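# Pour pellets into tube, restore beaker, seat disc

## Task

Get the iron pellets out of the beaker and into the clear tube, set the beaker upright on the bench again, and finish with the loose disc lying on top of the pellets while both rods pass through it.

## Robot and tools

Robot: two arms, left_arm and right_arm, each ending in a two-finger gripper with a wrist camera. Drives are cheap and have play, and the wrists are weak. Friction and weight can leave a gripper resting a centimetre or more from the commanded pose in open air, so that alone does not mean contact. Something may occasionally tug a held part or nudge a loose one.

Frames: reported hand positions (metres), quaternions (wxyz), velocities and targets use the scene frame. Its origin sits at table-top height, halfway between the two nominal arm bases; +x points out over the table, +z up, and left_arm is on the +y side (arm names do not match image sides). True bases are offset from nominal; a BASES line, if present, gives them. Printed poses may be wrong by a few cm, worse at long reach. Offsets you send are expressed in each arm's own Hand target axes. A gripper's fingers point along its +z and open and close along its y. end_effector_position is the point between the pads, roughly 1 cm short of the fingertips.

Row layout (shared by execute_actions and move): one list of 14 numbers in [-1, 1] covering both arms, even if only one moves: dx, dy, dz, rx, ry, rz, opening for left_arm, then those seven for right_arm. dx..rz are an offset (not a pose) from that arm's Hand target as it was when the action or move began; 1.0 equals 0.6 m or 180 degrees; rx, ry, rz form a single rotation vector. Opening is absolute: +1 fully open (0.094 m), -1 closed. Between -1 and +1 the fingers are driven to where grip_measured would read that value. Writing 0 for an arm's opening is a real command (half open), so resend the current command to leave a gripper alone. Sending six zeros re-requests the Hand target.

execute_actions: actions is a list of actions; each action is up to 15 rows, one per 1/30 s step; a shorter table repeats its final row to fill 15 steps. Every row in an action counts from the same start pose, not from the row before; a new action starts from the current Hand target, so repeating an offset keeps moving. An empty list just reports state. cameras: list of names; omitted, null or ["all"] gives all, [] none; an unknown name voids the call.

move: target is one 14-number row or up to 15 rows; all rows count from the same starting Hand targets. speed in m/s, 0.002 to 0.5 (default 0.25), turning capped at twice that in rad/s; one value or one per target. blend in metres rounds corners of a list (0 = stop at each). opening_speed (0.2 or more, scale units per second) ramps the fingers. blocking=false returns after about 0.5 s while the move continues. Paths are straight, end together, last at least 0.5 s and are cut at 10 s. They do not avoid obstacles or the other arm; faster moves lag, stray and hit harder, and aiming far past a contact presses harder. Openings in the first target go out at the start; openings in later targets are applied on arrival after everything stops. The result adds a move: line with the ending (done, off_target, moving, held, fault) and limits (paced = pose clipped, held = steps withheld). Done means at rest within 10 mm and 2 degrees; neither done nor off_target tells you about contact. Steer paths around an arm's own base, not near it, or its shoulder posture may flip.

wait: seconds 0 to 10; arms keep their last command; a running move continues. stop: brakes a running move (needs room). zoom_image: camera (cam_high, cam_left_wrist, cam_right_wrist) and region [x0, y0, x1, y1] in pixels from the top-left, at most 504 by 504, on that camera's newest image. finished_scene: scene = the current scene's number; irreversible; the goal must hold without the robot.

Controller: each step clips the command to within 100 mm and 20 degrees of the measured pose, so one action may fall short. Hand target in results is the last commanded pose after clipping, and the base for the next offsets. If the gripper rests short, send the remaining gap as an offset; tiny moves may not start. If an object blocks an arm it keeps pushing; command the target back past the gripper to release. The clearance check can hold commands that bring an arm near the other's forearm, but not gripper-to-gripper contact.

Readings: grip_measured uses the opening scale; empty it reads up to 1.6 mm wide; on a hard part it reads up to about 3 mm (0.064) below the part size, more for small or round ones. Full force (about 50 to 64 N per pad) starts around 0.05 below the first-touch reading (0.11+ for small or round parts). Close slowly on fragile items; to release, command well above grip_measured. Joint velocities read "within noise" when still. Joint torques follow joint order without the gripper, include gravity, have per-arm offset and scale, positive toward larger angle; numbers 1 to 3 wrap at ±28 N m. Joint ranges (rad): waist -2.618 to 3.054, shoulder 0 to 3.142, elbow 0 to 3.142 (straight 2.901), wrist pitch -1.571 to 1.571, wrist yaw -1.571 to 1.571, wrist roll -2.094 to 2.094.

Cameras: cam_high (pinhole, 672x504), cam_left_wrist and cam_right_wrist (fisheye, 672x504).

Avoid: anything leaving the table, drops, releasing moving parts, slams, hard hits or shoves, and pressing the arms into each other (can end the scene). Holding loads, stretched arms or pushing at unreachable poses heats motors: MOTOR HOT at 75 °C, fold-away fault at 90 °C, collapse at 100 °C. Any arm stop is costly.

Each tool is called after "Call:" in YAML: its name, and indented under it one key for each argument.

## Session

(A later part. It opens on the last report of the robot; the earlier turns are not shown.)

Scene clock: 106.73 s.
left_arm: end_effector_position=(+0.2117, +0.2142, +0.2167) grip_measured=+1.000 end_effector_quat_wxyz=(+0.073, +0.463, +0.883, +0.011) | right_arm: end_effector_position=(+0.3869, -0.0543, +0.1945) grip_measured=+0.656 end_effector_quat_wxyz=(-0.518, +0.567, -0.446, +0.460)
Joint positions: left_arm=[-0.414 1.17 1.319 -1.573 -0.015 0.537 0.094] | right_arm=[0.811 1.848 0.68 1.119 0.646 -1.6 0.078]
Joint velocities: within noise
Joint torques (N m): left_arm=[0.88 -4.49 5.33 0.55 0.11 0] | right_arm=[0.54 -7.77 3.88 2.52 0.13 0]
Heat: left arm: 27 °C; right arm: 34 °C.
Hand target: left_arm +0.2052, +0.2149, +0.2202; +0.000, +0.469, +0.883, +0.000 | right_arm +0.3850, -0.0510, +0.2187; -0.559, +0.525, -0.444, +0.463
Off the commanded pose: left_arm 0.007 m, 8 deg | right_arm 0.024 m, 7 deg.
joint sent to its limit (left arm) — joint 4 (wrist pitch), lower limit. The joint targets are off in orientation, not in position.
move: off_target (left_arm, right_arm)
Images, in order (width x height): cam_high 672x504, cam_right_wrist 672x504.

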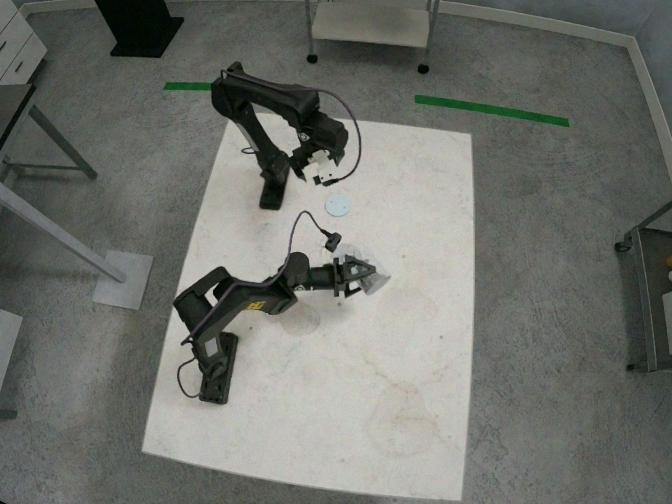

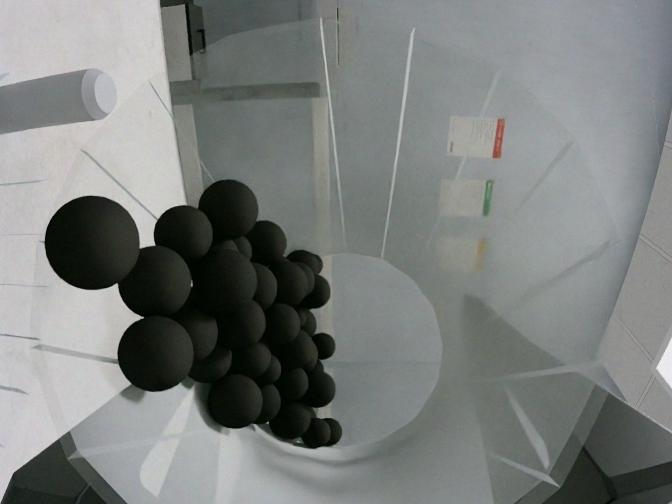

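Call:
move:
  target: [0,0,0,0,0,0,1, -0.0148,-0.0302,-0.0192,0.0416,-0.004,-0.0656,0.5]
  speed: 0.08
  cameras: ["cam_high","cam_right_wrist"]

Scene clock: 113.27 s.
left_arm: end_effector_position=(+0.2117, +0.2142, +0.2167) grip_measured=+1.000 end_effector_quat_wxyz=(+0.073, +0.463, +0.883, +0.011) | right_arm: end_effector_position=(+0.3760, -0.0497, +0.2275) grip_measured=+0.656 end_effector_quat_wxyz=(+0.521, -0.550, +0.358, -0.546)
Joint positions: left_arm=[-0.414 1.17 1.319 -1.573 -0.015 0.537 0.094] | right_arm=[0.841 1.901 0.657 1.421 0.66 -1.912 0.078]
Joint velocities: within noise
Joint torques (N m): left_arm=[0.73 -4.25 5.11 0.59 0.12 0.04] | right_arm=[0.66 -7.09 3.37 1.99 -0.14 -0.02]
Heat: left arm: 27 °C; right arm: 34 °C.
Hand target: left_arm +0.2052, +0.2149, +0.2202; +0.000, +0.469, +0.883, +0.000 | right_arm +0.3712, -0.0447, +0.2362; +0.544, -0.533, +0.353, -0.543
Off the commanded pose: left_arm 0.007 m, 8 deg | right_arm 0.011 m, 3 deg.
joint sent to its limit (left arm) — joint 4 (wrist pitch), lower limit. The joint targets are off in orientation, not in position.
move: off_target (left_arm, right_arm)
Images, in order (width x height): cam_high 672x504, cam_right_wrist 672x504.

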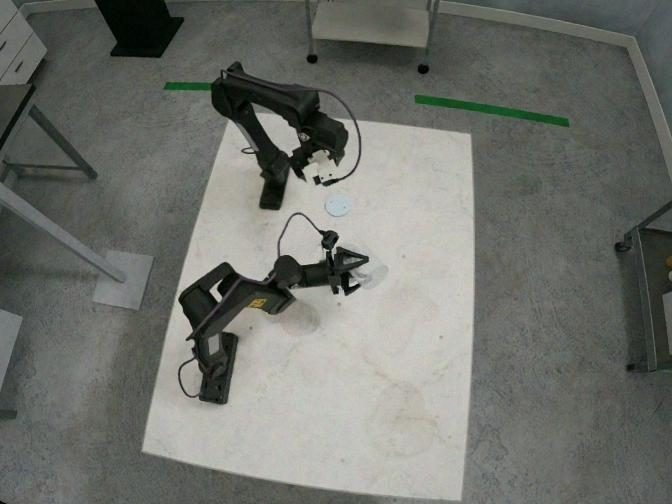

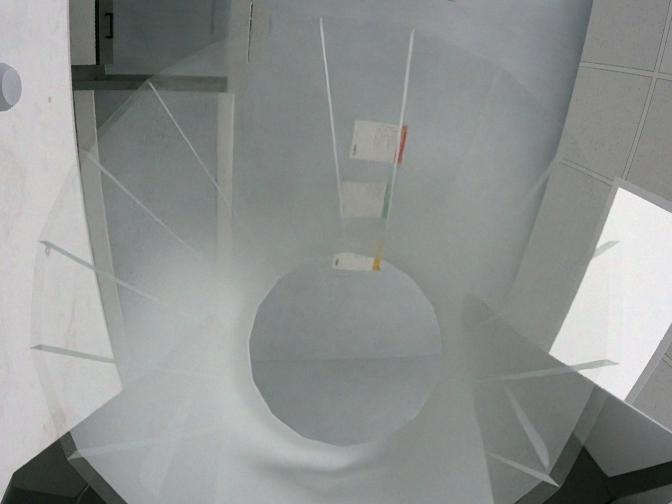

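Call:
move:
  target: [0,0,0,0,0,0,1, 0.1352,0.032,-0.0318,-0.2682,0.0691,0.5147,0.5]
  speed: 0.25
  cameras: ["cam_high","cam_right_wrist"]

Scene clock: 120.07 s.
left_arm: end_effector_position=(+0.2117, +0.2142, +0.2167) grip_measured=+1.000 end_effector_quat_wxyz=(+0.073, +0.463, +0.883, +0.011) | right_arm: end_effector_position=(+0.3662, -0.1332, +0.1980) grip_measured=+0.655 end_effector_quat_wxyz=(+0.456, -0.232, +0.852, +0.116)
Joint positions: left_arm=[-0.414 1.17 1.319 -1.573 -0.015 0.537 0.094] | right_arm=[0.419 1.355 0.815 -0.053 -0.068 -0.063 0.078]
Joint velocities: within noise
Joint torques (N m): left_arm=[0.58 -4.23 5.37 0.59 0.1 0.08] | right_arm=[-0.36 -8.38 8.64 1.4 -0.15 0.17]
Heat: left arm: 27 °C; right arm: 34 °C.
Hand target: left_arm +0.2052, +0.2149, +0.2202; +0.000, +0.469, +0.883, +0.000 | right_arm +0.3699, -0.1299, +0.2300; +0.483, -0.224, +0.836, +0.129
Off the commanded pose: left_arm 0.007 m, 8 deg | right_arm 0.032 m, 4 deg.
joint sent to its limit (left arm) — joint 4 (wrist pitch), lower limit. The joint targets are off in orientation, not in position.
move: off_target (left_arm, right_arm)
Images, in order (width x height): cam_high 672x504, cam_right_wrist 672x504.

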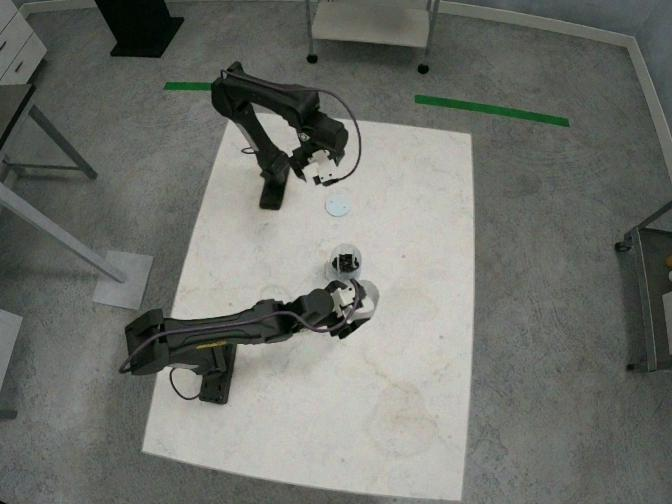

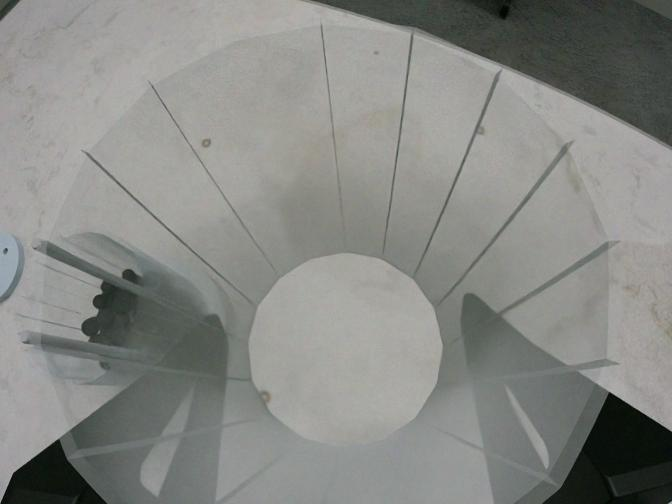

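Call:
move:
  target: [0,0,0,0,0,0,1, 0.236,-0.1025,-0.1095,0.0724,-0.0081,0.0407,0.5]
  speed: 0.2
  cameras: ["cam_high","cam_right_wrist"]

Scene clock: 123.63 s.
left_arm: end_effector_position=(+0.2117, +0.2142, +0.2167) grip_measured=+1.000 end_effector_quat_wxyz=(+0.073, +0.463, +0.883, +0.011) | right_arm: end_effector_position=(+0.2827, -0.2499, +0.1234) grip_measured=+0.655 end_effector_quat_wxyz=(+0.474, -0.114, +0.871, +0.059)
Joint positions: left_arm=[-0.414 1.17 1.319 -1.573 -0.015 0.537 0.094] | right_arm=[0.189 0.87 0.238 0.056 -0.044 -0.036 0.078]
Joint velocities: within noise
Joint torques (N m): left_arm=[0.7 -4.19 5.01 0.59 0.12 0.07] | right_arm=[-0.64 -2.55 5.07 2.01 -0.13 0.07]
Heat: left arm: 27 °C; right arm: 34 °C.
Hand target: left_arm +0.2052, +0.2149, +0.2202; +0.000, +0.469, +0.883, +0.000 | right_arm +0.2901, -0.2470, +0.1402; +0.507, -0.112, +0.852, +0.067
Off the commanded pose: left_arm 0.007 m, 8 deg | right_arm 0.019 m, 4 deg.
joint sent to its limit (left arm) — joint 4 (wrist pitch), lower limit. The joint targets are off in orientation, not in position.
move: off_target (left_arm, right_arm)
Images, in order (width x height): cam_high 672x504, cam_right_wrist 672x504.

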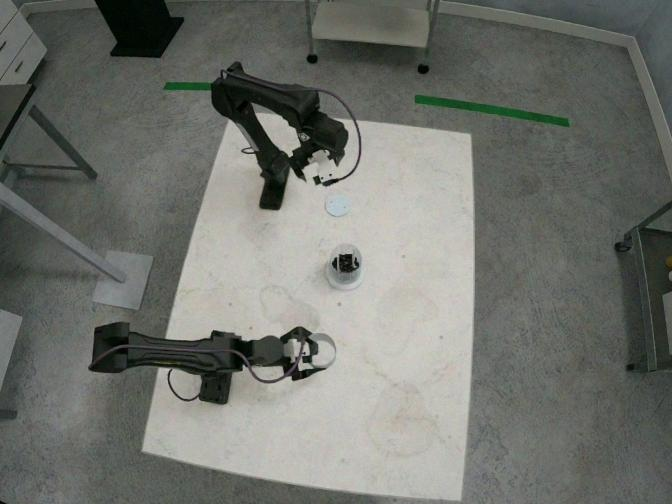

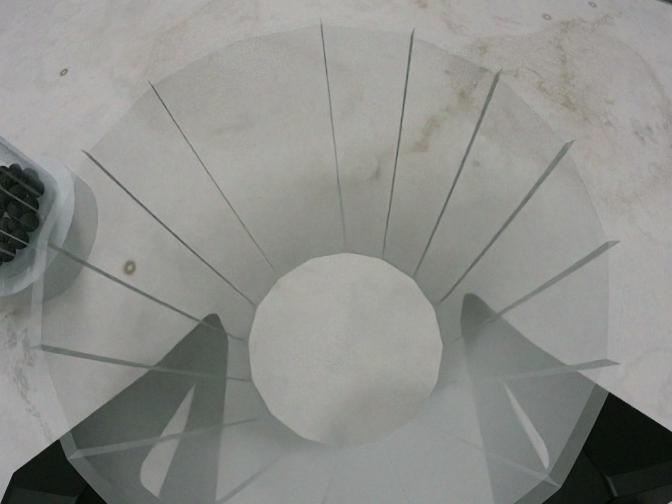

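Call:
move:
  target: [0,0,0,0,0,0,1, 0.1142,0,0.062,0,0,0,0.5]
  speed: 0.15
  cameras: []

Scene clock: 126.23 s.
left_arm: end_effector_position=(+0.2117, +0.2142, +0.2167) grip_measured=+1.000 end_effector_quat_wxyz=(+0.073, +0.463, +0.883, +0.011) | right_arm: end_effector_position=(+0.2848, -0.2494, +0.0517) grip_measured=+0.655 end_effector_quat_wxyz=(+0.484, -0.114, +0.866, +0.059)
Joint positions: left_arm=[-0.414 1.17 1.319 -1.573 -0.015 0.537 0.094] | right_arm=[0.189 1.436 0.022 0.861 -0.044 -0.036 0.078]
Joint velocities: within noise
Joint torques (N m): left_arm=[0.65 -4.31 5.03 0.51 0.11 0.08] | right_arm=[-0.58 -2.47 2.37 2.05 -0.11 0.04]
Heat: left arm: 27 °C; right arm: 34 °C.
Hand target: left_arm +0.2052, +0.2149, +0.2202; +0.000, +0.469, +0.883, +0.000 | right_arm +0.2901, -0.2470, +0.0623; +0.507, -0.112, +0.852, +0.067
Off the commanded pose: left_arm 0.007 m, 8 deg | right_arm 0.012 m, 3 deg.
joint sent to its limit (left arm) — joint 4 (wrist pitch), lower limit. The joint targets are off in orientation, not in position.
move: off_target (left_arm, right_arm)
No camera images: "cameras" was empty.

Call:
move:
  target: [0,0,0,0,0,0,1, 0.0278,0,0.0151,0,0,0,0.5]
  speed: 0.05
  cameras: ["cam_right_wrist"]

Scene clock: 128.10 s.
left_arm: end_effector_position=(+0.2117, +0.2142, +0.2167) grip_measured=+1.000 end_effector_quat_wxyz=(+0.073, +0.463, +0.883, +0.011) | right_arm: end_effector_position=(+0.2852, -0.2491, +0.0336) grip_measured=+0.655 end_effector_quat_wxyz=(+0.478, -0.115, +0.869, +0.060)
Joint positions: left_arm=[-0.414 1.17 1.319 -1.573 -0.015 0.537 0.094] | right_arm=[0.189 1.664 0.011 1.086 -0.045 -0.036 0.078]
Joint velocities: within noise
Joint torques (N m): left_arm=[0.8 -4.16 5.33 0.58 0.16 0.05] | right_arm=[-0.57 -2.95 1.5 2.06 -0.11 0.07]
Heat: left arm: 27 °C; right arm: 34 °C.
Hand target: left_arm +0.2052, +0.2149, +0.2202; +0.000, +0.469, +0.883, +0.000 | right_arm +0.2900, -0.2470, +0.0433; +0.507, -0.112, +0.852, +0.067
Off the commanded pose: left_arm 0.007 m, 8 deg | right_arm 0.011 m, 4 deg.
joint sent to its limit (left arm) — joint 4 (wrist pitch), lower limit. The joint targets are off in orientation, not in position.
joint sent to its limit (right arm) — joint 3 (elbow), lower limit, where the elbow is as bent as it goes. The joint targets are off in position, not in orientation.
move: off_target (left_arm, right_arm)
Images, in order (width x height): cam_right_wrist 672x504.

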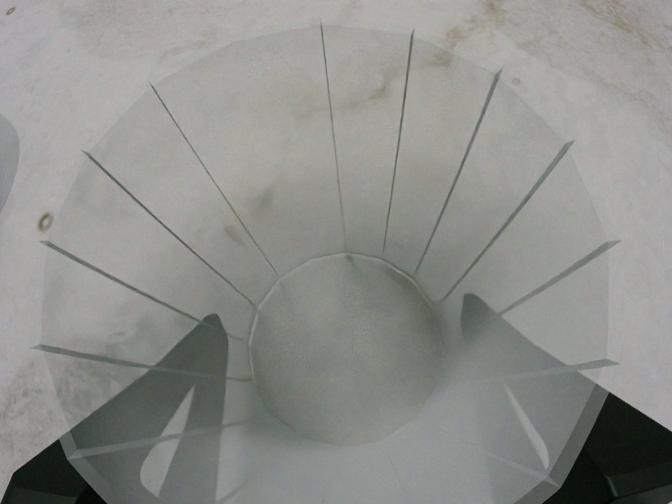

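Call:
move:
  target: [0,0,0,0,0,0,1, -0.0033,-0.0052,0.0202,0,0,0,0.5]
  speed: 0.05
  cameras: ["cam_right_wrist"]

Scene clock: 129.77 s.
left_arm: end_effector_position=(+0.2117, +0.2142, +0.2167) grip_measured=+1.000 end_effector_quat_wxyz=(+0.073, +0.464, +0.883, +0.011) | right_arm: end_effector_position=(+0.2940, -0.2477, +0.0324) grip_measured=+0.655 end_effector_quat_wxyz=(+0.492, -0.115, +0.861, +0.063)
Joint positions: left_arm=[-0.414 1.17 1.319 -1.573 -0.015 0.538 0.094] | right_arm=[0.181 1.79 0.025 1.231 -0.056 -0.039 0.078]
Joint velocities: within noise
Joint torques (N m): left_arm=[0.8 -4.4 5.08 0.56 0.16 0.03] | right_arm=[-0.57 -3.3 2.24 1.8 -0.13 0]
Heat: left arm: 27 °C; right arm: 33 °C.
Hand target: left_arm +0.2052, +0.2149, +0.2202; +0.000, +0.469, +0.883, +0.000 | right_arm +0.3020, -0.2470, +0.0392; +0.507, -0.112, +0.852, +0.067
Off the commanded pose: left_arm 0.007 m, 8 deg | right_arm 0.011 m, 2 deg.
joint sent to its limit (left arm) — joint 4 (wrist pitch), lower limit. The joint targets are off in orientation, not in position.
move: off_target (left_arm, right_arm)
Images, in order (width x height): cam_right_wrist 672x504.

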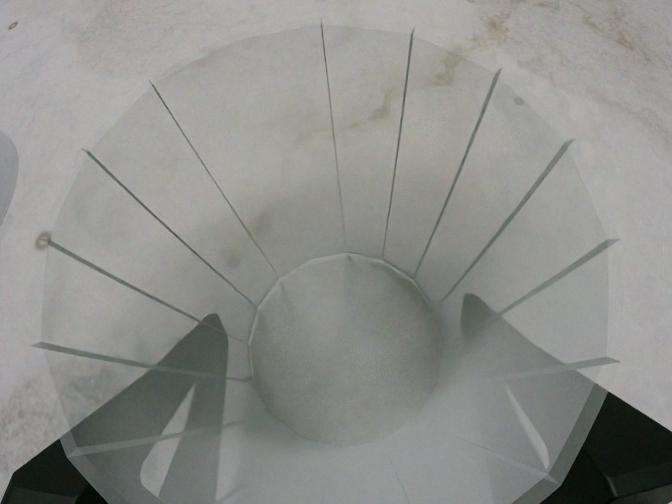

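Call:
move:
  target: [0,0,0,0,0,0,1, 0.0059,0,0.0032,0,0.0083,0,0.5]
  speed: 0.05
  cameras: []

Scene clock: 131.27 s.
left_arm: end_effector_position=(+0.2117, +0.2142, +0.2167) grip_measured=+1.000 end_effector_quat_wxyz=(+0.073, +0.464, +0.883, +0.011) | right_arm: end_effector_position=(+0.2959, -0.2473, +0.0325) grip_measured=+0.655 end_effector_quat_wxyz=(+0.492, -0.115, +0.861, +0.063)
Joint positions: left_arm=[-0.414 1.17 1.319 -1.573 -0.015 0.538 0.094] | right_arm=[0.181 1.79 0.033 1.223 -0.056 -0.039 0.078]
Joint velocities: within noise
Joint torques (N m): left_arm=[0.81 -4.15 4.92 0.53 0.18 0.06] | right_arm=[-0.58 -4.52 2.69 1.42 -0.1 0.01]
Heat: left arm: 27 °C; right arm: 33 °C.
Hand target: left_arm +0.2052, +0.2149, +0.2202; +0.000, +0.469, +0.883, +0.000 | right_arm +0.3020, -0.2470, +0.0352; +0.495, -0.113, +0.859, +0.066
Off the commanded pose: left_arm 0.007 m, 8 deg | right_arm 0.007 m, 1 deg.
joint sent to its limit (left arm) — joint 4 (wrist pitch), lower limit. The joint targets are off in orientation, not in position.
move: off_target (left_arm)
No camera images: "cameras" was empty.

Call:
move:
  target: [0,0,0,0,0,0,1, 0,0,0,0,0.0194,0,0.5]
  speed: 0.05
  cameras: ["cam_right_wrist"]

Scene clock: 133.30 s.
left_arm: end_effector_position=(+0.2117, +0.2142, +0.2167) grip_measured=+1.000 end_effector_quat_wxyz=(+0.073, +0.464, +0.883, +0.011) | right_arm: end_effector_position=(+0.2979, -0.2469, +0.0327) grip_measured=+0.655 end_effector_quat_wxyz=(+0.471, -0.115, +0.872, +0.061)
Joint positions: left_arm=[-0.414 1.17 1.319 -1.573 -0.015 0.538 0.094] | right_arm=[0.181 1.671 0.071 1.017 -0.056 -0.039 0.078]
Joint velocities: within noise
Joint torques (N m): left_arm=[0.61 -4.34 5.12 0.52 0.12 0.09] | right_arm=[-0.32 -5.78 3.22 1.16 -0.05 -0.07]
Heat: left arm: 27 °C; right arm: 33 °C.
Hand target: left_arm +0.2052, +0.2149, +0.2202; +0.000, +0.469, +0.883, +0.000 | right_arm +0.3020, -0.2470, +0.0352; +0.469, -0.115, +0.873, +0.062
Off the commanded pose: left_arm 0.007 m, 8 deg | right_arm 0.005 m, 0 deg.
joint sent to its limit (left arm) — joint 4 (wrist pitch), lower limit. The joint targets are off in orientation, not in position.
move: off_target (left_arm)
Images, in order (width x height): cam_right_wrist 672x504.

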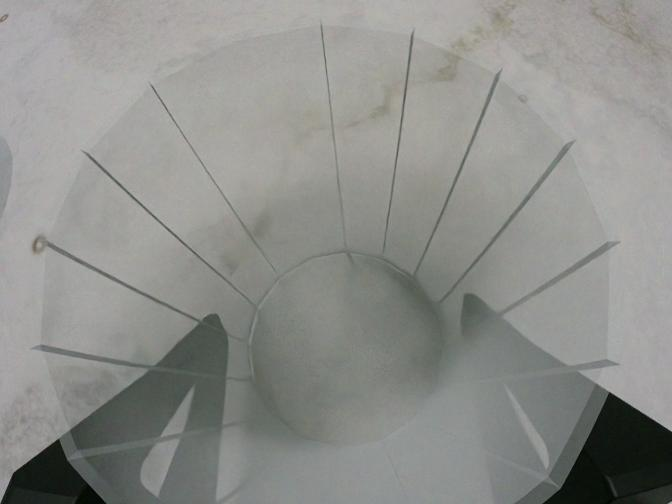

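Call:
move:
  target: [0,0,0,0,0,0,1, 0,0,0,0,-0.004,0,1.0]
  opening_speed: 0.4
  cameras: ["cam_right_wrist"]

Scene clock: 135.40 s.
left_arm: end_effector_position=(+0.2117, +0.2142, +0.2167) grip_measured=+1.000 end_effector_quat_wxyz=(+0.073, +0.464, +0.883, +0.011) | right_arm: end_effector_position=(+0.2979, -0.2469, +0.0327) grip_measured=+0.998 end_effector_quat_wxyz=(+0.471, -0.115, +0.872, +0.061)
Joint positions: left_arm=[-0.414 1.17 1.319 -1.573 -0.015 0.538 0.094] | right_arm=[0.181 1.671 0.071 1.017 -0.056 -0.039 0.094]
Joint velocities: within noise
Joint torques (N m): left_arm=[0.61 -4.16 4.98 0.59 0.09 0.05] | right_arm=[-0.38 -3.78 2.81 1.48 -0.07 -0.02]
Heat: left arm: 27 °C; right arm: 33 °C.
Hand target: left_arm +0.2052, +0.2149, +0.2202; +0.000, +0.469, +0.883, +0.000 | right_arm +0.3020, -0.2470, +0.0352; +0.475, -0.115, +0.870, +0.063
Off the commanded pose: left_arm 0.007 m, 8 deg | right_arm 0.005 m, 1 deg.
joint sent to its limit (left arm) — joint 4 (wrist pitch), lower limit. The joint targets are off in orientation, not in position.
move: off_target (left_arm)
Images, in order (width x height): cam_right_wrist 672x504.

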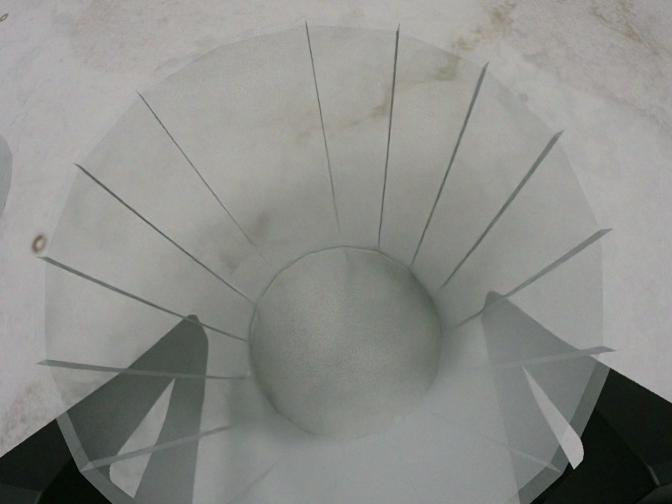

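Call:
move:
  target: [0,0,0,0,0,0,1, -0.2383,0,-0.1531,0,0,0,1.0]
  speed: 0.12
  cameras: ["cam_right_wrist","cam_high"]

Scene clock: 140.27 s.
left_arm: end_effector_position=(+0.2117, +0.2142, +0.2167) grip_measured=+1.000 end_effector_quat_wxyz=(+0.073, +0.464, +0.883, +0.011) | right_arm: end_effector_position=(+0.3002, -0.2465, +0.1887) grip_measured=+0.998 end_effector_quat_wxyz=(+0.462, -0.116, +0.877, +0.061)
Joint positions: left_arm=[-0.414 1.17 1.319 -1.573 -0.015 0.538 0.094] | right_arm=[0.181 0.89 0.534 -0.247 -0.056 -0.039 0.094]
Joint velocities: within noise
Joint torques (N m): left_arm=[0.77 -4.12 4.96 0.53 0.13 0.02] | right_arm=[-0.36 -2.5 8.23 1.28 -0.1 -0.04]
Heat: left arm: 27 °C; right arm: 33 °C.
Hand target: left_arm +0.2052, +0.2149, +0.2202; +0.000, +0.469, +0.883, +0.000 | right_arm +0.3023, -0.2470, +0.2052; +0.475, -0.115, +0.870, +0.063
Off the commanded pose: left_arm 0.007 m, 8 deg | right_arm 0.017 m, 2 deg.
joint sent to its limit (left arm) — joint 4 (wrist pitch), lower limit. The joint targets are off in orientation, not in position.
move: off_target (left_arm, right_arm)
Images, in order (width x height): cam_high 672x504, cam_right_wrist 672x504.

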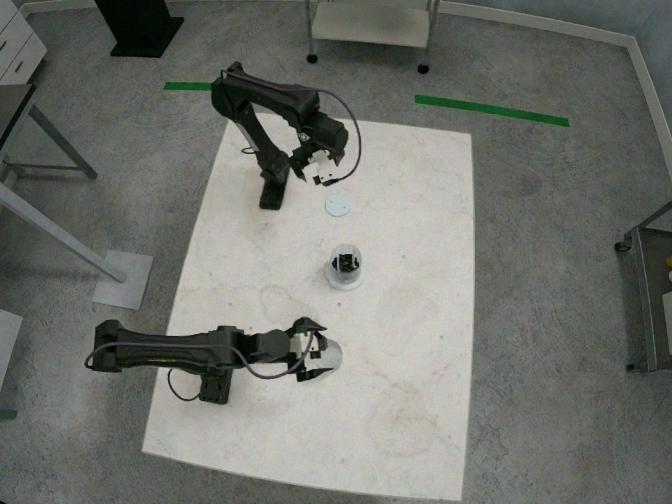

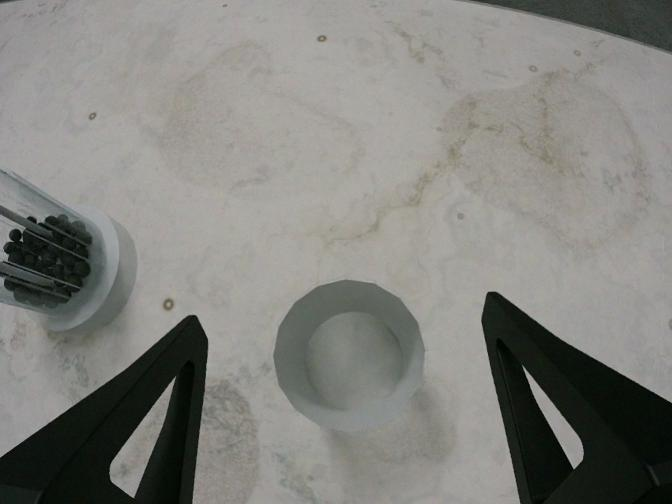

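Call:
move:
  target: [-0.0152,0.0497,0.167,0,-0.0833,0,1, 0,0,0,0,0,0,1.0]
  speed: 0.15
  cameras: ["cam_left_wrist","cam_high"]

Scene clock: 147.40 s.
left_arm: end_effector_position=(+0.2305, +0.2280, +0.1185) grip_measured=+1.000 end_effector_quat_wxyz=(+0.099, +0.459, +0.881, -0.056) | right_arm: end_effector_position=(+0.3000, -0.2465, +0.1883) grip_measured=+0.998 end_effector_quat_wxyz=(+0.461, -0.116, +0.877, +0.061)
Joint positions: left_arm=[-0.149 1.129 0.885 -1.171 0.167 0.782 0.094] | right_arm=[0.181 0.89 0.534 -0.248 -0.056 -0.039 0.094]
Joint velocities: within noise
Joint torques (N m): left_arm=[0.59 -2.95 5.67 0.92 0.28 0.09] | right_arm=[-0.32 -2.77 8.24 1.3 -0.08 -0.02]
Heat: left arm: 27 °C; right arm: 33 °C.
Hand target: left_arm +0.2351, +0.2240, +0.1200; +0.116, +0.465, +0.875, -0.061 | right_arm +0.3023, -0.2470, +0.2052; +0.475, -0.115, +0.870, +0.063
Off the commanded pose: left_arm 0.006 m, 2 deg | right_arm 0.017 m, 2 deg.
move: off_target (right_arm)
Images, in order (width x height): cam_high 672x504, cam_left_wrist 672x504.

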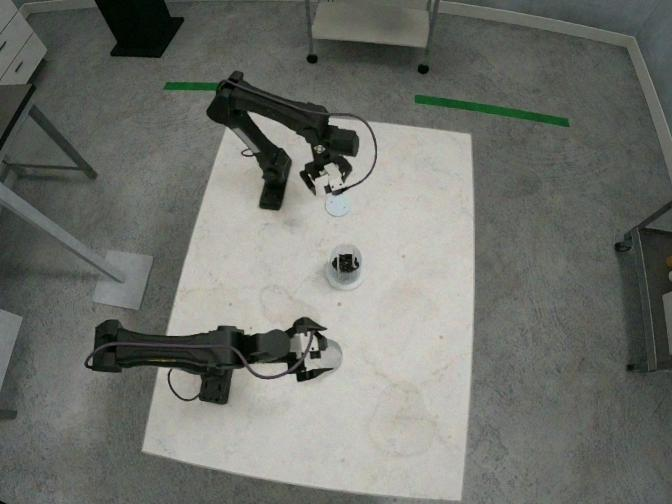

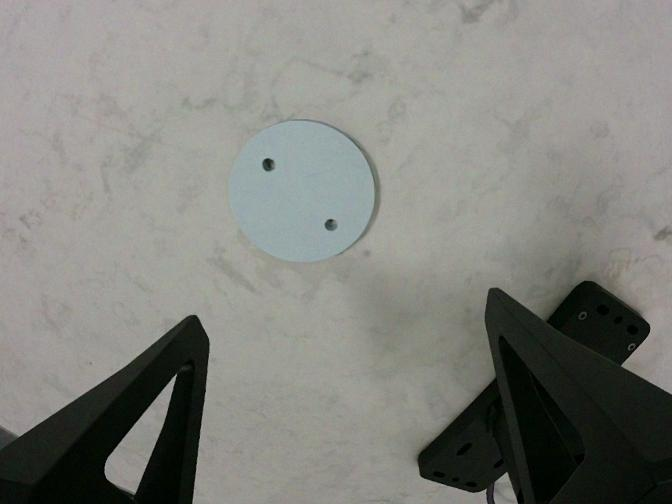

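Call:
execute_actions:
  actions: []

Scene clock: 150.00 s.
left_arm: end_effector_position=(+0.2309, +0.2280, +0.1185) grip_measured=+1.000 end_effector_quat_wxyz=(+0.100, +0.460, +0.881, -0.056) | right_arm: end_effector_position=(+0.3000, -0.2465, +0.1883) grip_measured=+0.998 end_effector_quat_wxyz=(+0.461, -0.116, +0.877, +0.061)
Joint positions: left_arm=[-0.149 1.129 0.885 -1.169 0.167 0.784 0.094] | right_arm=[0.181 0.89 0.534 -0.248 -0.056 -0.039 0.094]
Joint velocities: within noise
Joint torques (N m): left_arm=[0.54 -2.88 5.81 0.91 0.3 0.07] | right_arm=[-0.27 -2.55 8.34 1.32 -0.05 -0.07]
Heat: left arm: 27 °C; right arm: 32 °C.
Hand target: left_arm +0.2351, +0.2240, +0.1200; +0.116, +0.465, +0.875, -0.061 | right_arm +0.3023, -0.2470, +0.2052; +0.475, -0.115, +0.870, +0.063
Tool commands: left_gripper/opening=+1.0 right_gripper/opening=+1.0
Off the commanded pose: left_arm 0.006 m, 2 deg | right_arm 0.017 m, 2 deg.

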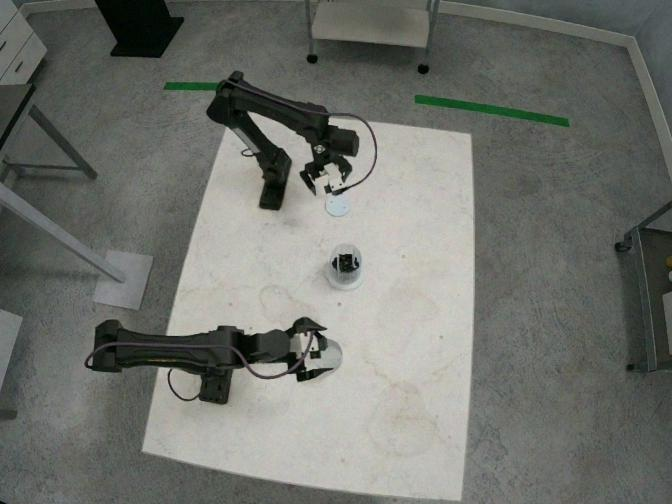

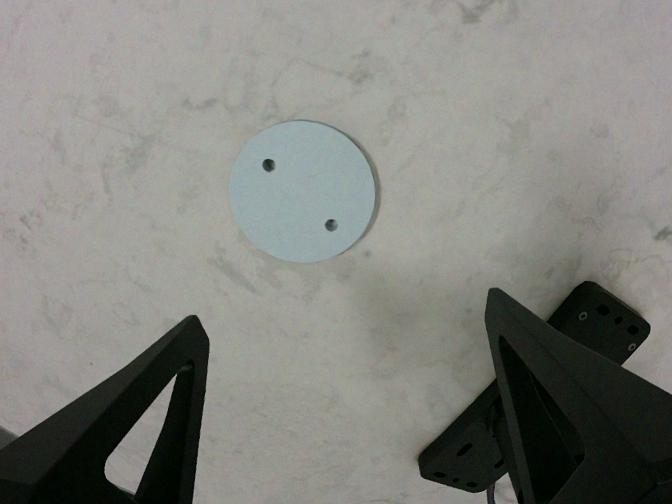

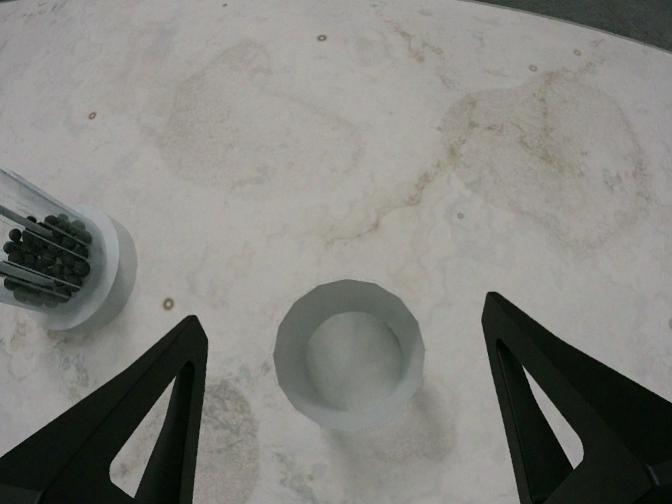

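Call:
move:
  target: [0.0255, 0.0285, 0.0855, 0, 0, 0, 1, 0, 0, 0, 0, 0, 0, 1]
  speed: 0.15

Scene clock: 155.33 s.
left_arm: end_effector_position=(+0.2437, +0.2385, +0.0666) grip_measured=+1.000 end_effector_quat_wxyz=(+0.104, +0.459, +0.881, -0.055) | right_arm: end_effector_position=(+0.3000, -0.2465, +0.1883) grip_measured=+0.998 end_effector_quat_wxyz=(+0.461, -0.116, +0.877, +0.061)
Joint positions: left_arm=[-0.078 1.203 0.72 -0.935 0.18 0.853 0.094] | right_arm=[0.181 0.89 0.534 -0.248 -0.056 -0.039 0.094]
Joint velocities: within noise
Joint torques (N m): left_arm=[0.51 -2.17 5.5 0.91 0.36 0.1] | right_arm=[-0.35 -2.62 8.17 1.28 -0.09 -0.04]
Heat: left arm: 27 °C; right arm: 32 °C.
Hand target: left_arm +0.2485, +0.2348, +0.0665; +0.116, +0.465, +0.875, -0.061 | right_arm +0.3023, -0.2470, +0.2052; +0.475, -0.115, +0.870, +0.063
Off the commanded pose: left_arm 0.006 m, 2 deg | right_arm 0.017 m, 2 deg.
move: off_target (right_arm)

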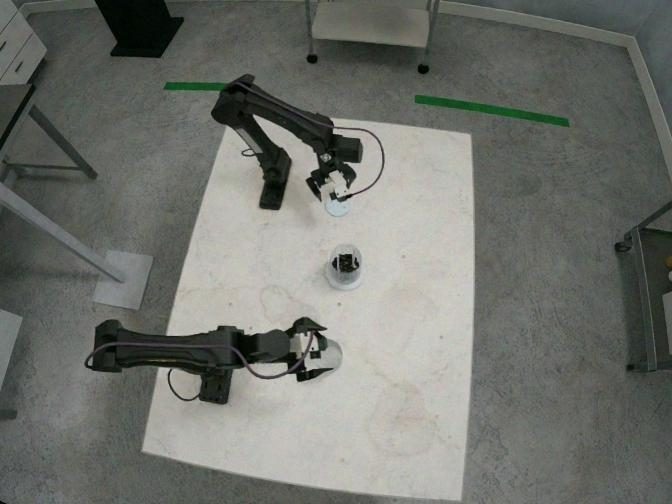

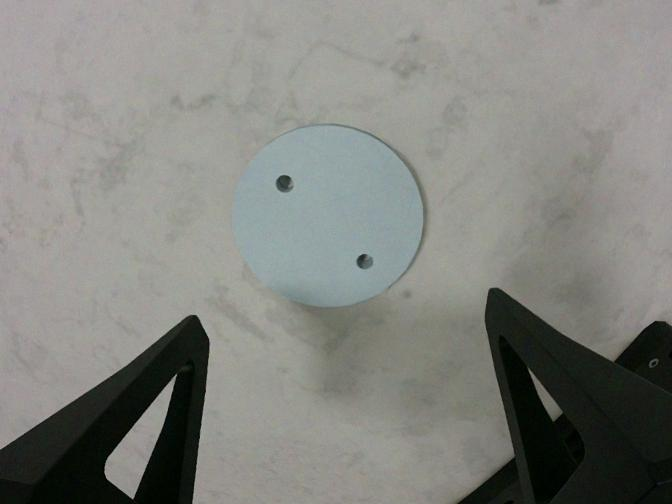

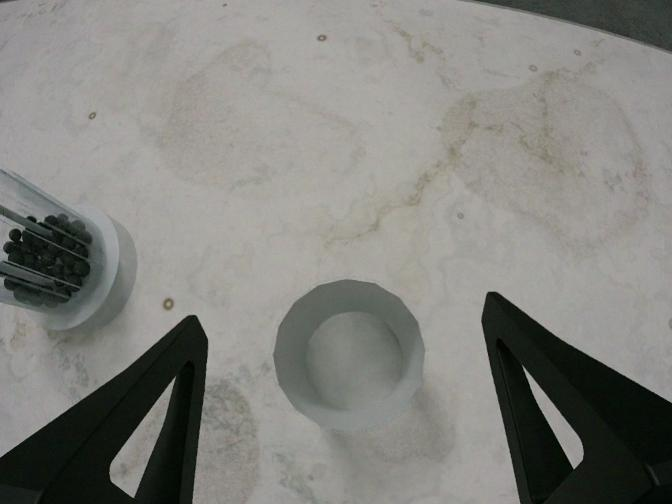

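Call:
move:
  target: [0.0017, 0.0069, 0.06, 0, 0, 0, 1, 0, 0, 0, 0, 0, 0, 1]
  speed: 0.12

Scene clock: 157.37 s.
left_arm: end_effector_position=(+0.2529, +0.2363, +0.0321) grip_measured=+1.000 end_effector_quat_wxyz=(+0.106, +0.462, +0.879, -0.054) | right_arm: end_effector_position=(+0.3000, -0.2465, +0.1883) grip_measured=+0.998 end_effector_quat_wxyz=(+0.461, -0.116, +0.877, +0.061)
Joint positions: left_arm=[-0.085 1.295 0.634 -0.752 0.18 0.853 0.094] | right_arm=[0.181 0.89 0.534 -0.248 -0.056 -0.039 0.094]
Joint velocities: within noise
Joint torques (N m): left_arm=[-0.55 -2.65 5.31 0.87 0.23 -0.13] | right_arm=[-0.4 -2.51 8.31 1.3 -0.08 -0.06]
Heat: left arm: 27 °C; right arm: 32 °C.
Hand target: left_arm +0.2566, +0.2302, +0.0315; +0.116, +0.465, +0.875, -0.061 | right_arm +0.3023, -0.2470, +0.2052; +0.475, -0.115, +0.870, +0.063
Off the commanded pose: left_arm 0.007 m, 1 deg | right_arm 0.017 m, 2 deg.
move: off_target (right_arm)

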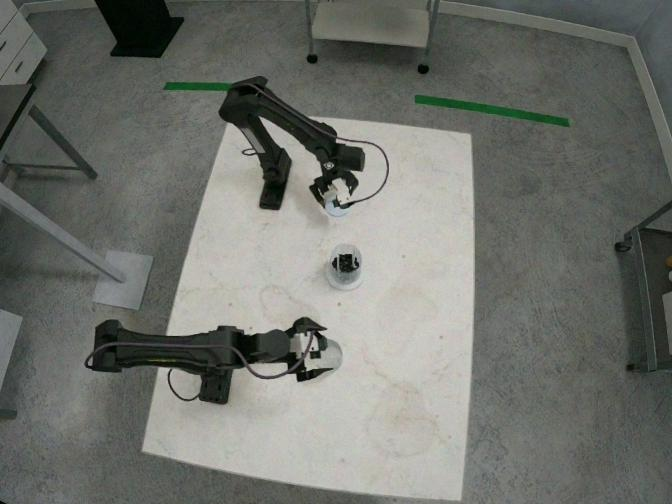

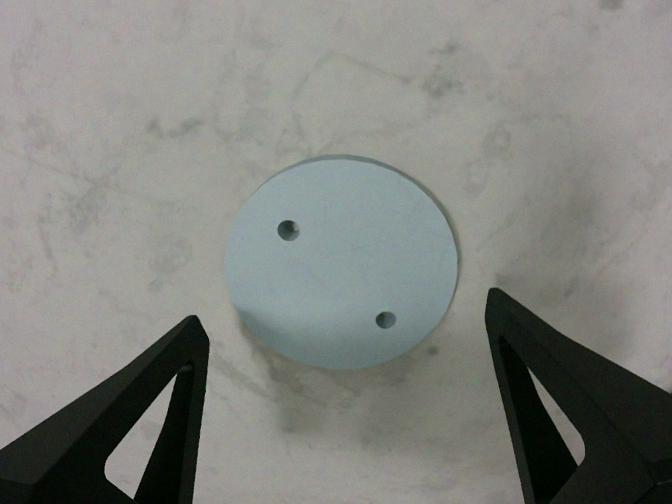

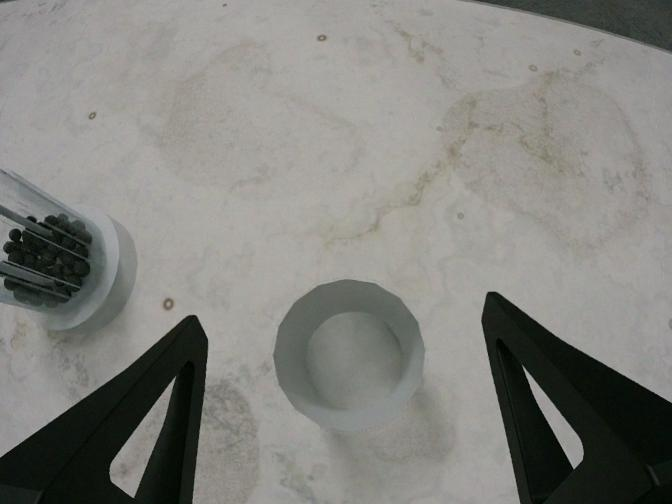

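Call:
move:
  target: [-0.0068, 0.0001, 0.0329, 0, 0, 0, 1, 0, 0, 0, 0, 0, 0, 1]
  speed: 0.06
  cameras: ["cam_left_wrist"]

Scene clock: 160.70 s.
left_arm: end_effector_position=(+0.2590, +0.2274, +0.0152) grip_measured=+1.000 end_effector_quat_wxyz=(+0.109, +0.468, +0.875, -0.056) | right_arm: end_effector_position=(+0.3000, -0.2465, +0.1883) grip_measured=+0.998 end_effector_quat_wxyz=(+0.461, -0.116, +0.877, +0.061)
Joint positions: left_arm=[-0.121 1.359 0.603 -0.646 0.18 0.83 0.094] | right_arm=[0.181 0.89 0.534 -0.248 -0.056 -0.039 0.094]
Joint velocities: within noise
Joint torques (N m): left_arm=[-0.65 -3.02 4.78 0.95 0.23 -0.04] | right_arm=[-0.36 -2.54 8.32 1.3 -0.09 -0.08]
Heat: left arm: 27 °C; right arm: 32 °C.
Hand target: left_arm +0.2617, +0.2228, +0.0135; +0.116, +0.465, +0.875, -0.061 | right_arm +0.3023, -0.2470, +0.2052; +0.475, -0.115, +0.870, +0.063
Off the commanded pose: left_arm 0.006 m, 1 deg | right_arm 0.017 m, 2 deg.
move: off_target (right_arm)
Images, in order (width x height): cam_left_wrist 672x504.

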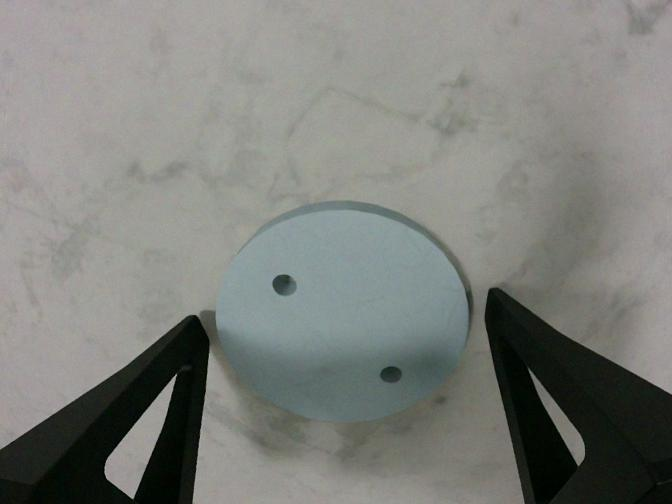

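Call:
zoom_image:
  camera: "cam_left_wrist"
  region: [180, 180, 520, 440]

Scaled by 1.482 from the camera's 672x504 image, which has a finer 960x720 frame.

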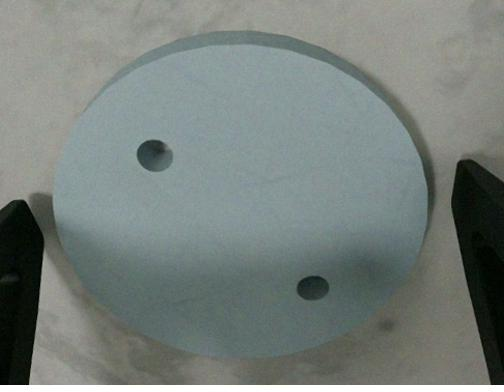

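Call:
move:
  target:
    - [0, 0, 0.0035, 0, 0, 0, 1, 0, 0, 0, 0, 0, 0, 1]
    - [0, 0, 0.0035, 0, 0, 0, 0.42, 0, 0, 0, 0, 0, 0, 1]
  speed: 0.05
  opening_speed: 0.3
  cameras: ["cam_left_wrist"]

Scene clock: 165.93 s.
left_arm: end_effector_position=(+0.2596, +0.2266, +0.0136) grip_measured=+0.647 end_effector_quat_wxyz=(+0.110, +0.468, +0.875, -0.056) | right_arm: end_effector_position=(+0.3000, -0.2465, +0.1883) grip_measured=+0.998 end_effector_quat_wxyz=(+0.461, -0.116, +0.877, +0.061)
Joint positions: left_arm=[-0.124 1.365 0.6 -0.636 0.18 0.826 0.077] | right_arm=[0.181 0.89 0.534 -0.248 -0.056 -0.039 0.094]
Joint velocities: within noise
Joint torques (N m): left_arm=[-0.81 -3.07 4.74 0.93 0.15 -0.12] | right_arm=[-0.39 -2.65 8.28 1.33 -0.08 -0.05]
Heat: left arm: 27 °C; right arm: 32 °C.
Hand target: left_arm +0.2620, +0.2223, +0.0115; +0.116, +0.465, +0.875, -0.061 | right_arm +0.3023, -0.2470, +0.2052; +0.475, -0.115, +0.870, +0.063
Off the commanded pose: left_arm 0.005 m, 1 deg | right_arm 0.017 m, 2 deg.
move: off_target (right_arm)
Images, in order (width x height): cam_left_wrist 672x504.

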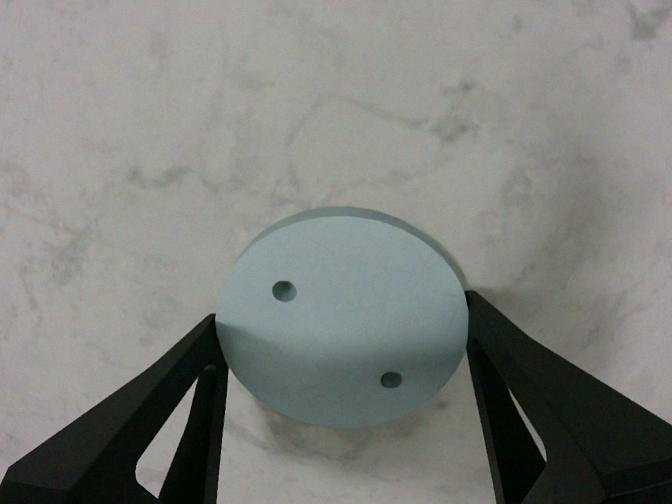

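Call:
zoom_image:
  camera: "cam_left_wrist"
  region: [180, 180, 520, 440]

Scaled by 1.482 from the camera's 672x504 image, which has a finer 960x720 frame.

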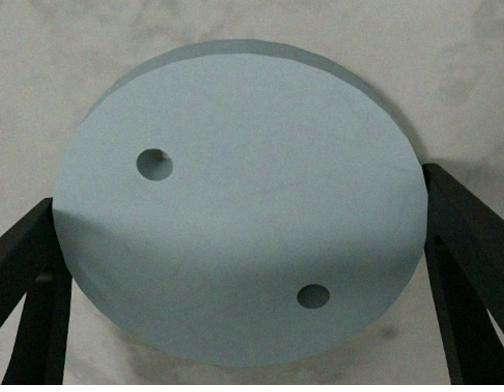

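Call:
move:
  target: [-0.0216, 0, -0.0805, 0, 0, 0, 0.42, 0, 0, 0, 0, 0, 0, 1]
  speed: 0.08
  cameras: ["cam_left_wrist", "cam_high"]

Scene clock: 168.90 s.
left_arm: end_effector_position=(+0.2564, +0.2270, +0.0482) grip_measured=+0.647 end_effector_quat_wxyz=(+0.097, +0.468, +0.876, -0.060) | right_arm: end_effector_position=(+0.3000, -0.2465, +0.1883) grip_measured=+0.998 end_effector_quat_wxyz=(+0.461, -0.116, +0.877, +0.061)
Joint positions: left_arm=[-0.124 1.307 0.713 -0.835 0.18 0.826 0.077] | right_arm=[0.181 0.89 0.534 -0.248 -0.056 -0.039 0.094]
Joint velocities: within noise
Joint torques (N m): left_arm=[-0.94 -5.91 7.6 0.55 0.19 -0.16] | right_arm=[-0.34 -2.69 8.21 1.28 -0.06 -0.04]
Heat: left arm: 27 °C; right arm: 32 °C.
Hand target: left_arm +0.2620, +0.2223, +0.0615; +0.116, +0.465, +0.875, -0.061 | right_arm +0.3023, -0.2470, +0.2052; +0.475, -0.115, +0.870, +0.063
Off the commanded pose: left_arm 0.015 m, 2 deg | right_arm 0.017 m, 2 deg.
move: off_target (left_arm, right_arm)
Images, in order (width x height): cam_high 672x504, cam_left_wrist 672x504.

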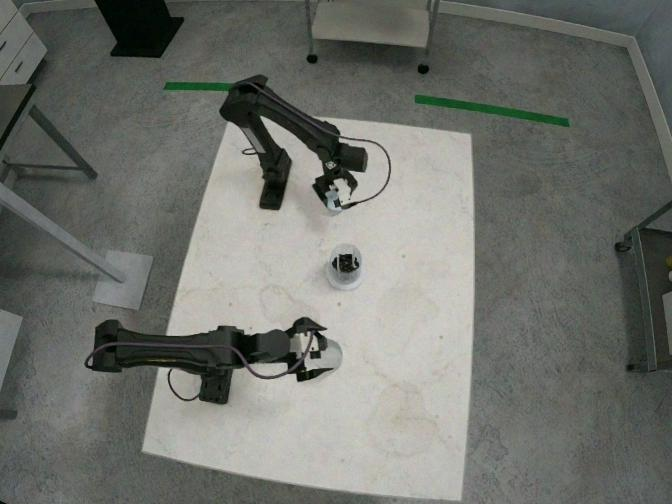

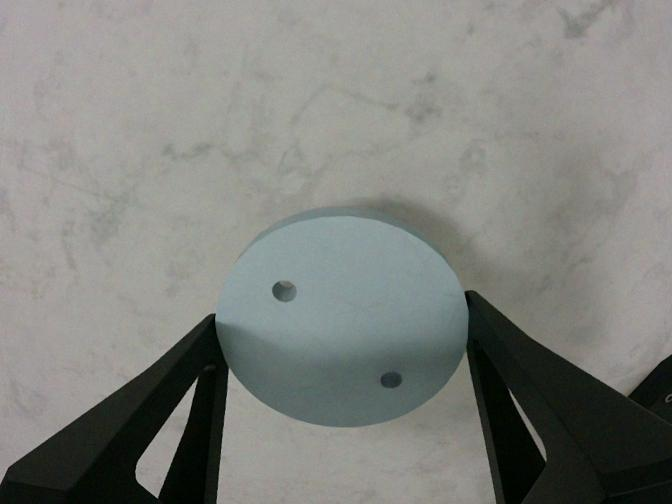

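Call:
move:
  target:
    - [-0.0669, 0, -0.2495, 0, 0, 0, 0.42, 0, 0, 0, 0, 0, 0, 1]
    - [-0.2590, -0.0753, -0.2127, -0.0735, -0.0052, -0.2650, 0.42, 0, 0, 0, 0, 0, 0, 1]
  speed: 0.15
  blend: 0.03

Scene clock: 182.03 s.
left_arm: end_effector_position=(+0.2848, +0.1008, +0.2187) grip_measured=+0.647 end_effector_quat_wxyz=(+0.129, +0.065, +0.990, -0.011) | right_arm: end_effector_position=(+0.3000, -0.2465, +0.1883) grip_measured=+0.998 end_effector_quat_wxyz=(+0.461, -0.116, +0.877, +0.061)
Joint positions: left_arm=[-0.726 1.543 1.592 -1.404 -0.144 -0.596 0.077] | right_arm=[0.181 0.89 0.534 -0.248 -0.056 -0.039 0.094]
Joint velocities: within noise
Joint torques (N m): left_arm=[-0.58 -5.3 8.25 0.71 -0.21 -0.08] | right_arm=[-0.38 -2.52 8.35 1.3 -0.08 -0.06]
Heat: left arm: 28 °C; right arm: 32 °C.
Hand target: left_arm +0.2899, +0.1000, +0.2250; +0.139, +0.056, +0.989, -0.008 | right_arm +0.3023, -0.2470, +0.2052; +0.475, -0.115, +0.870, +0.063
Off the commanded pose: left_arm 0.008 m, 2 deg | right_arm 0.017 m, 2 deg.
move: off_target (right_arm)

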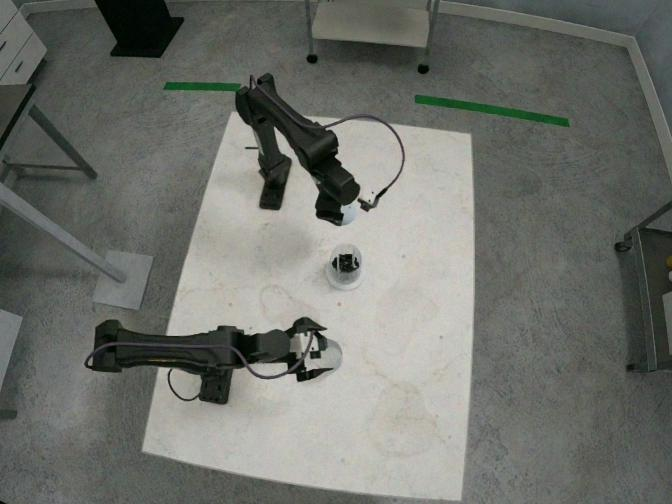

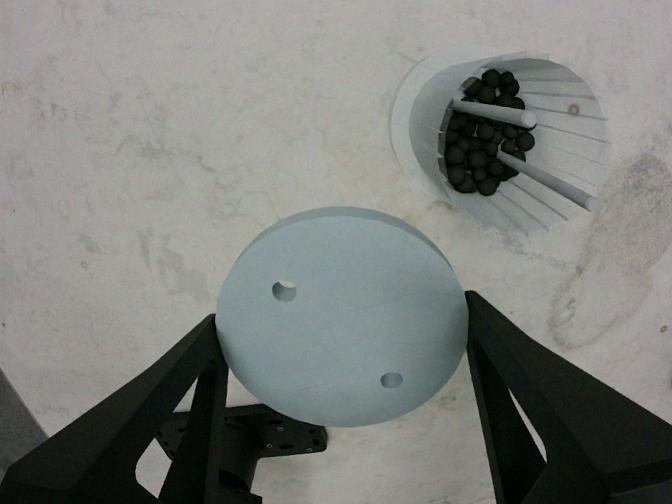

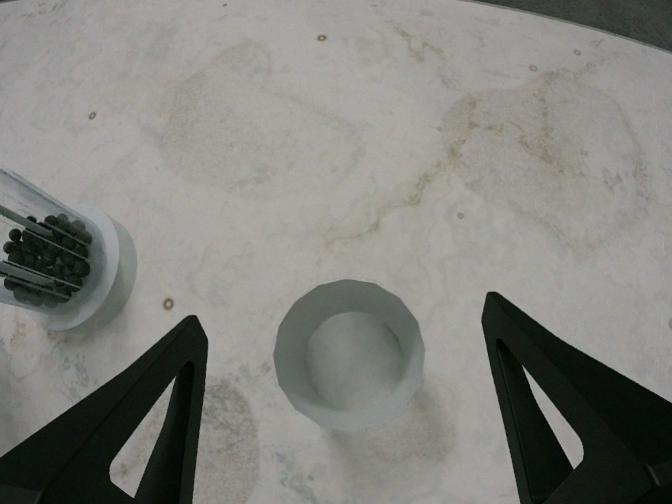

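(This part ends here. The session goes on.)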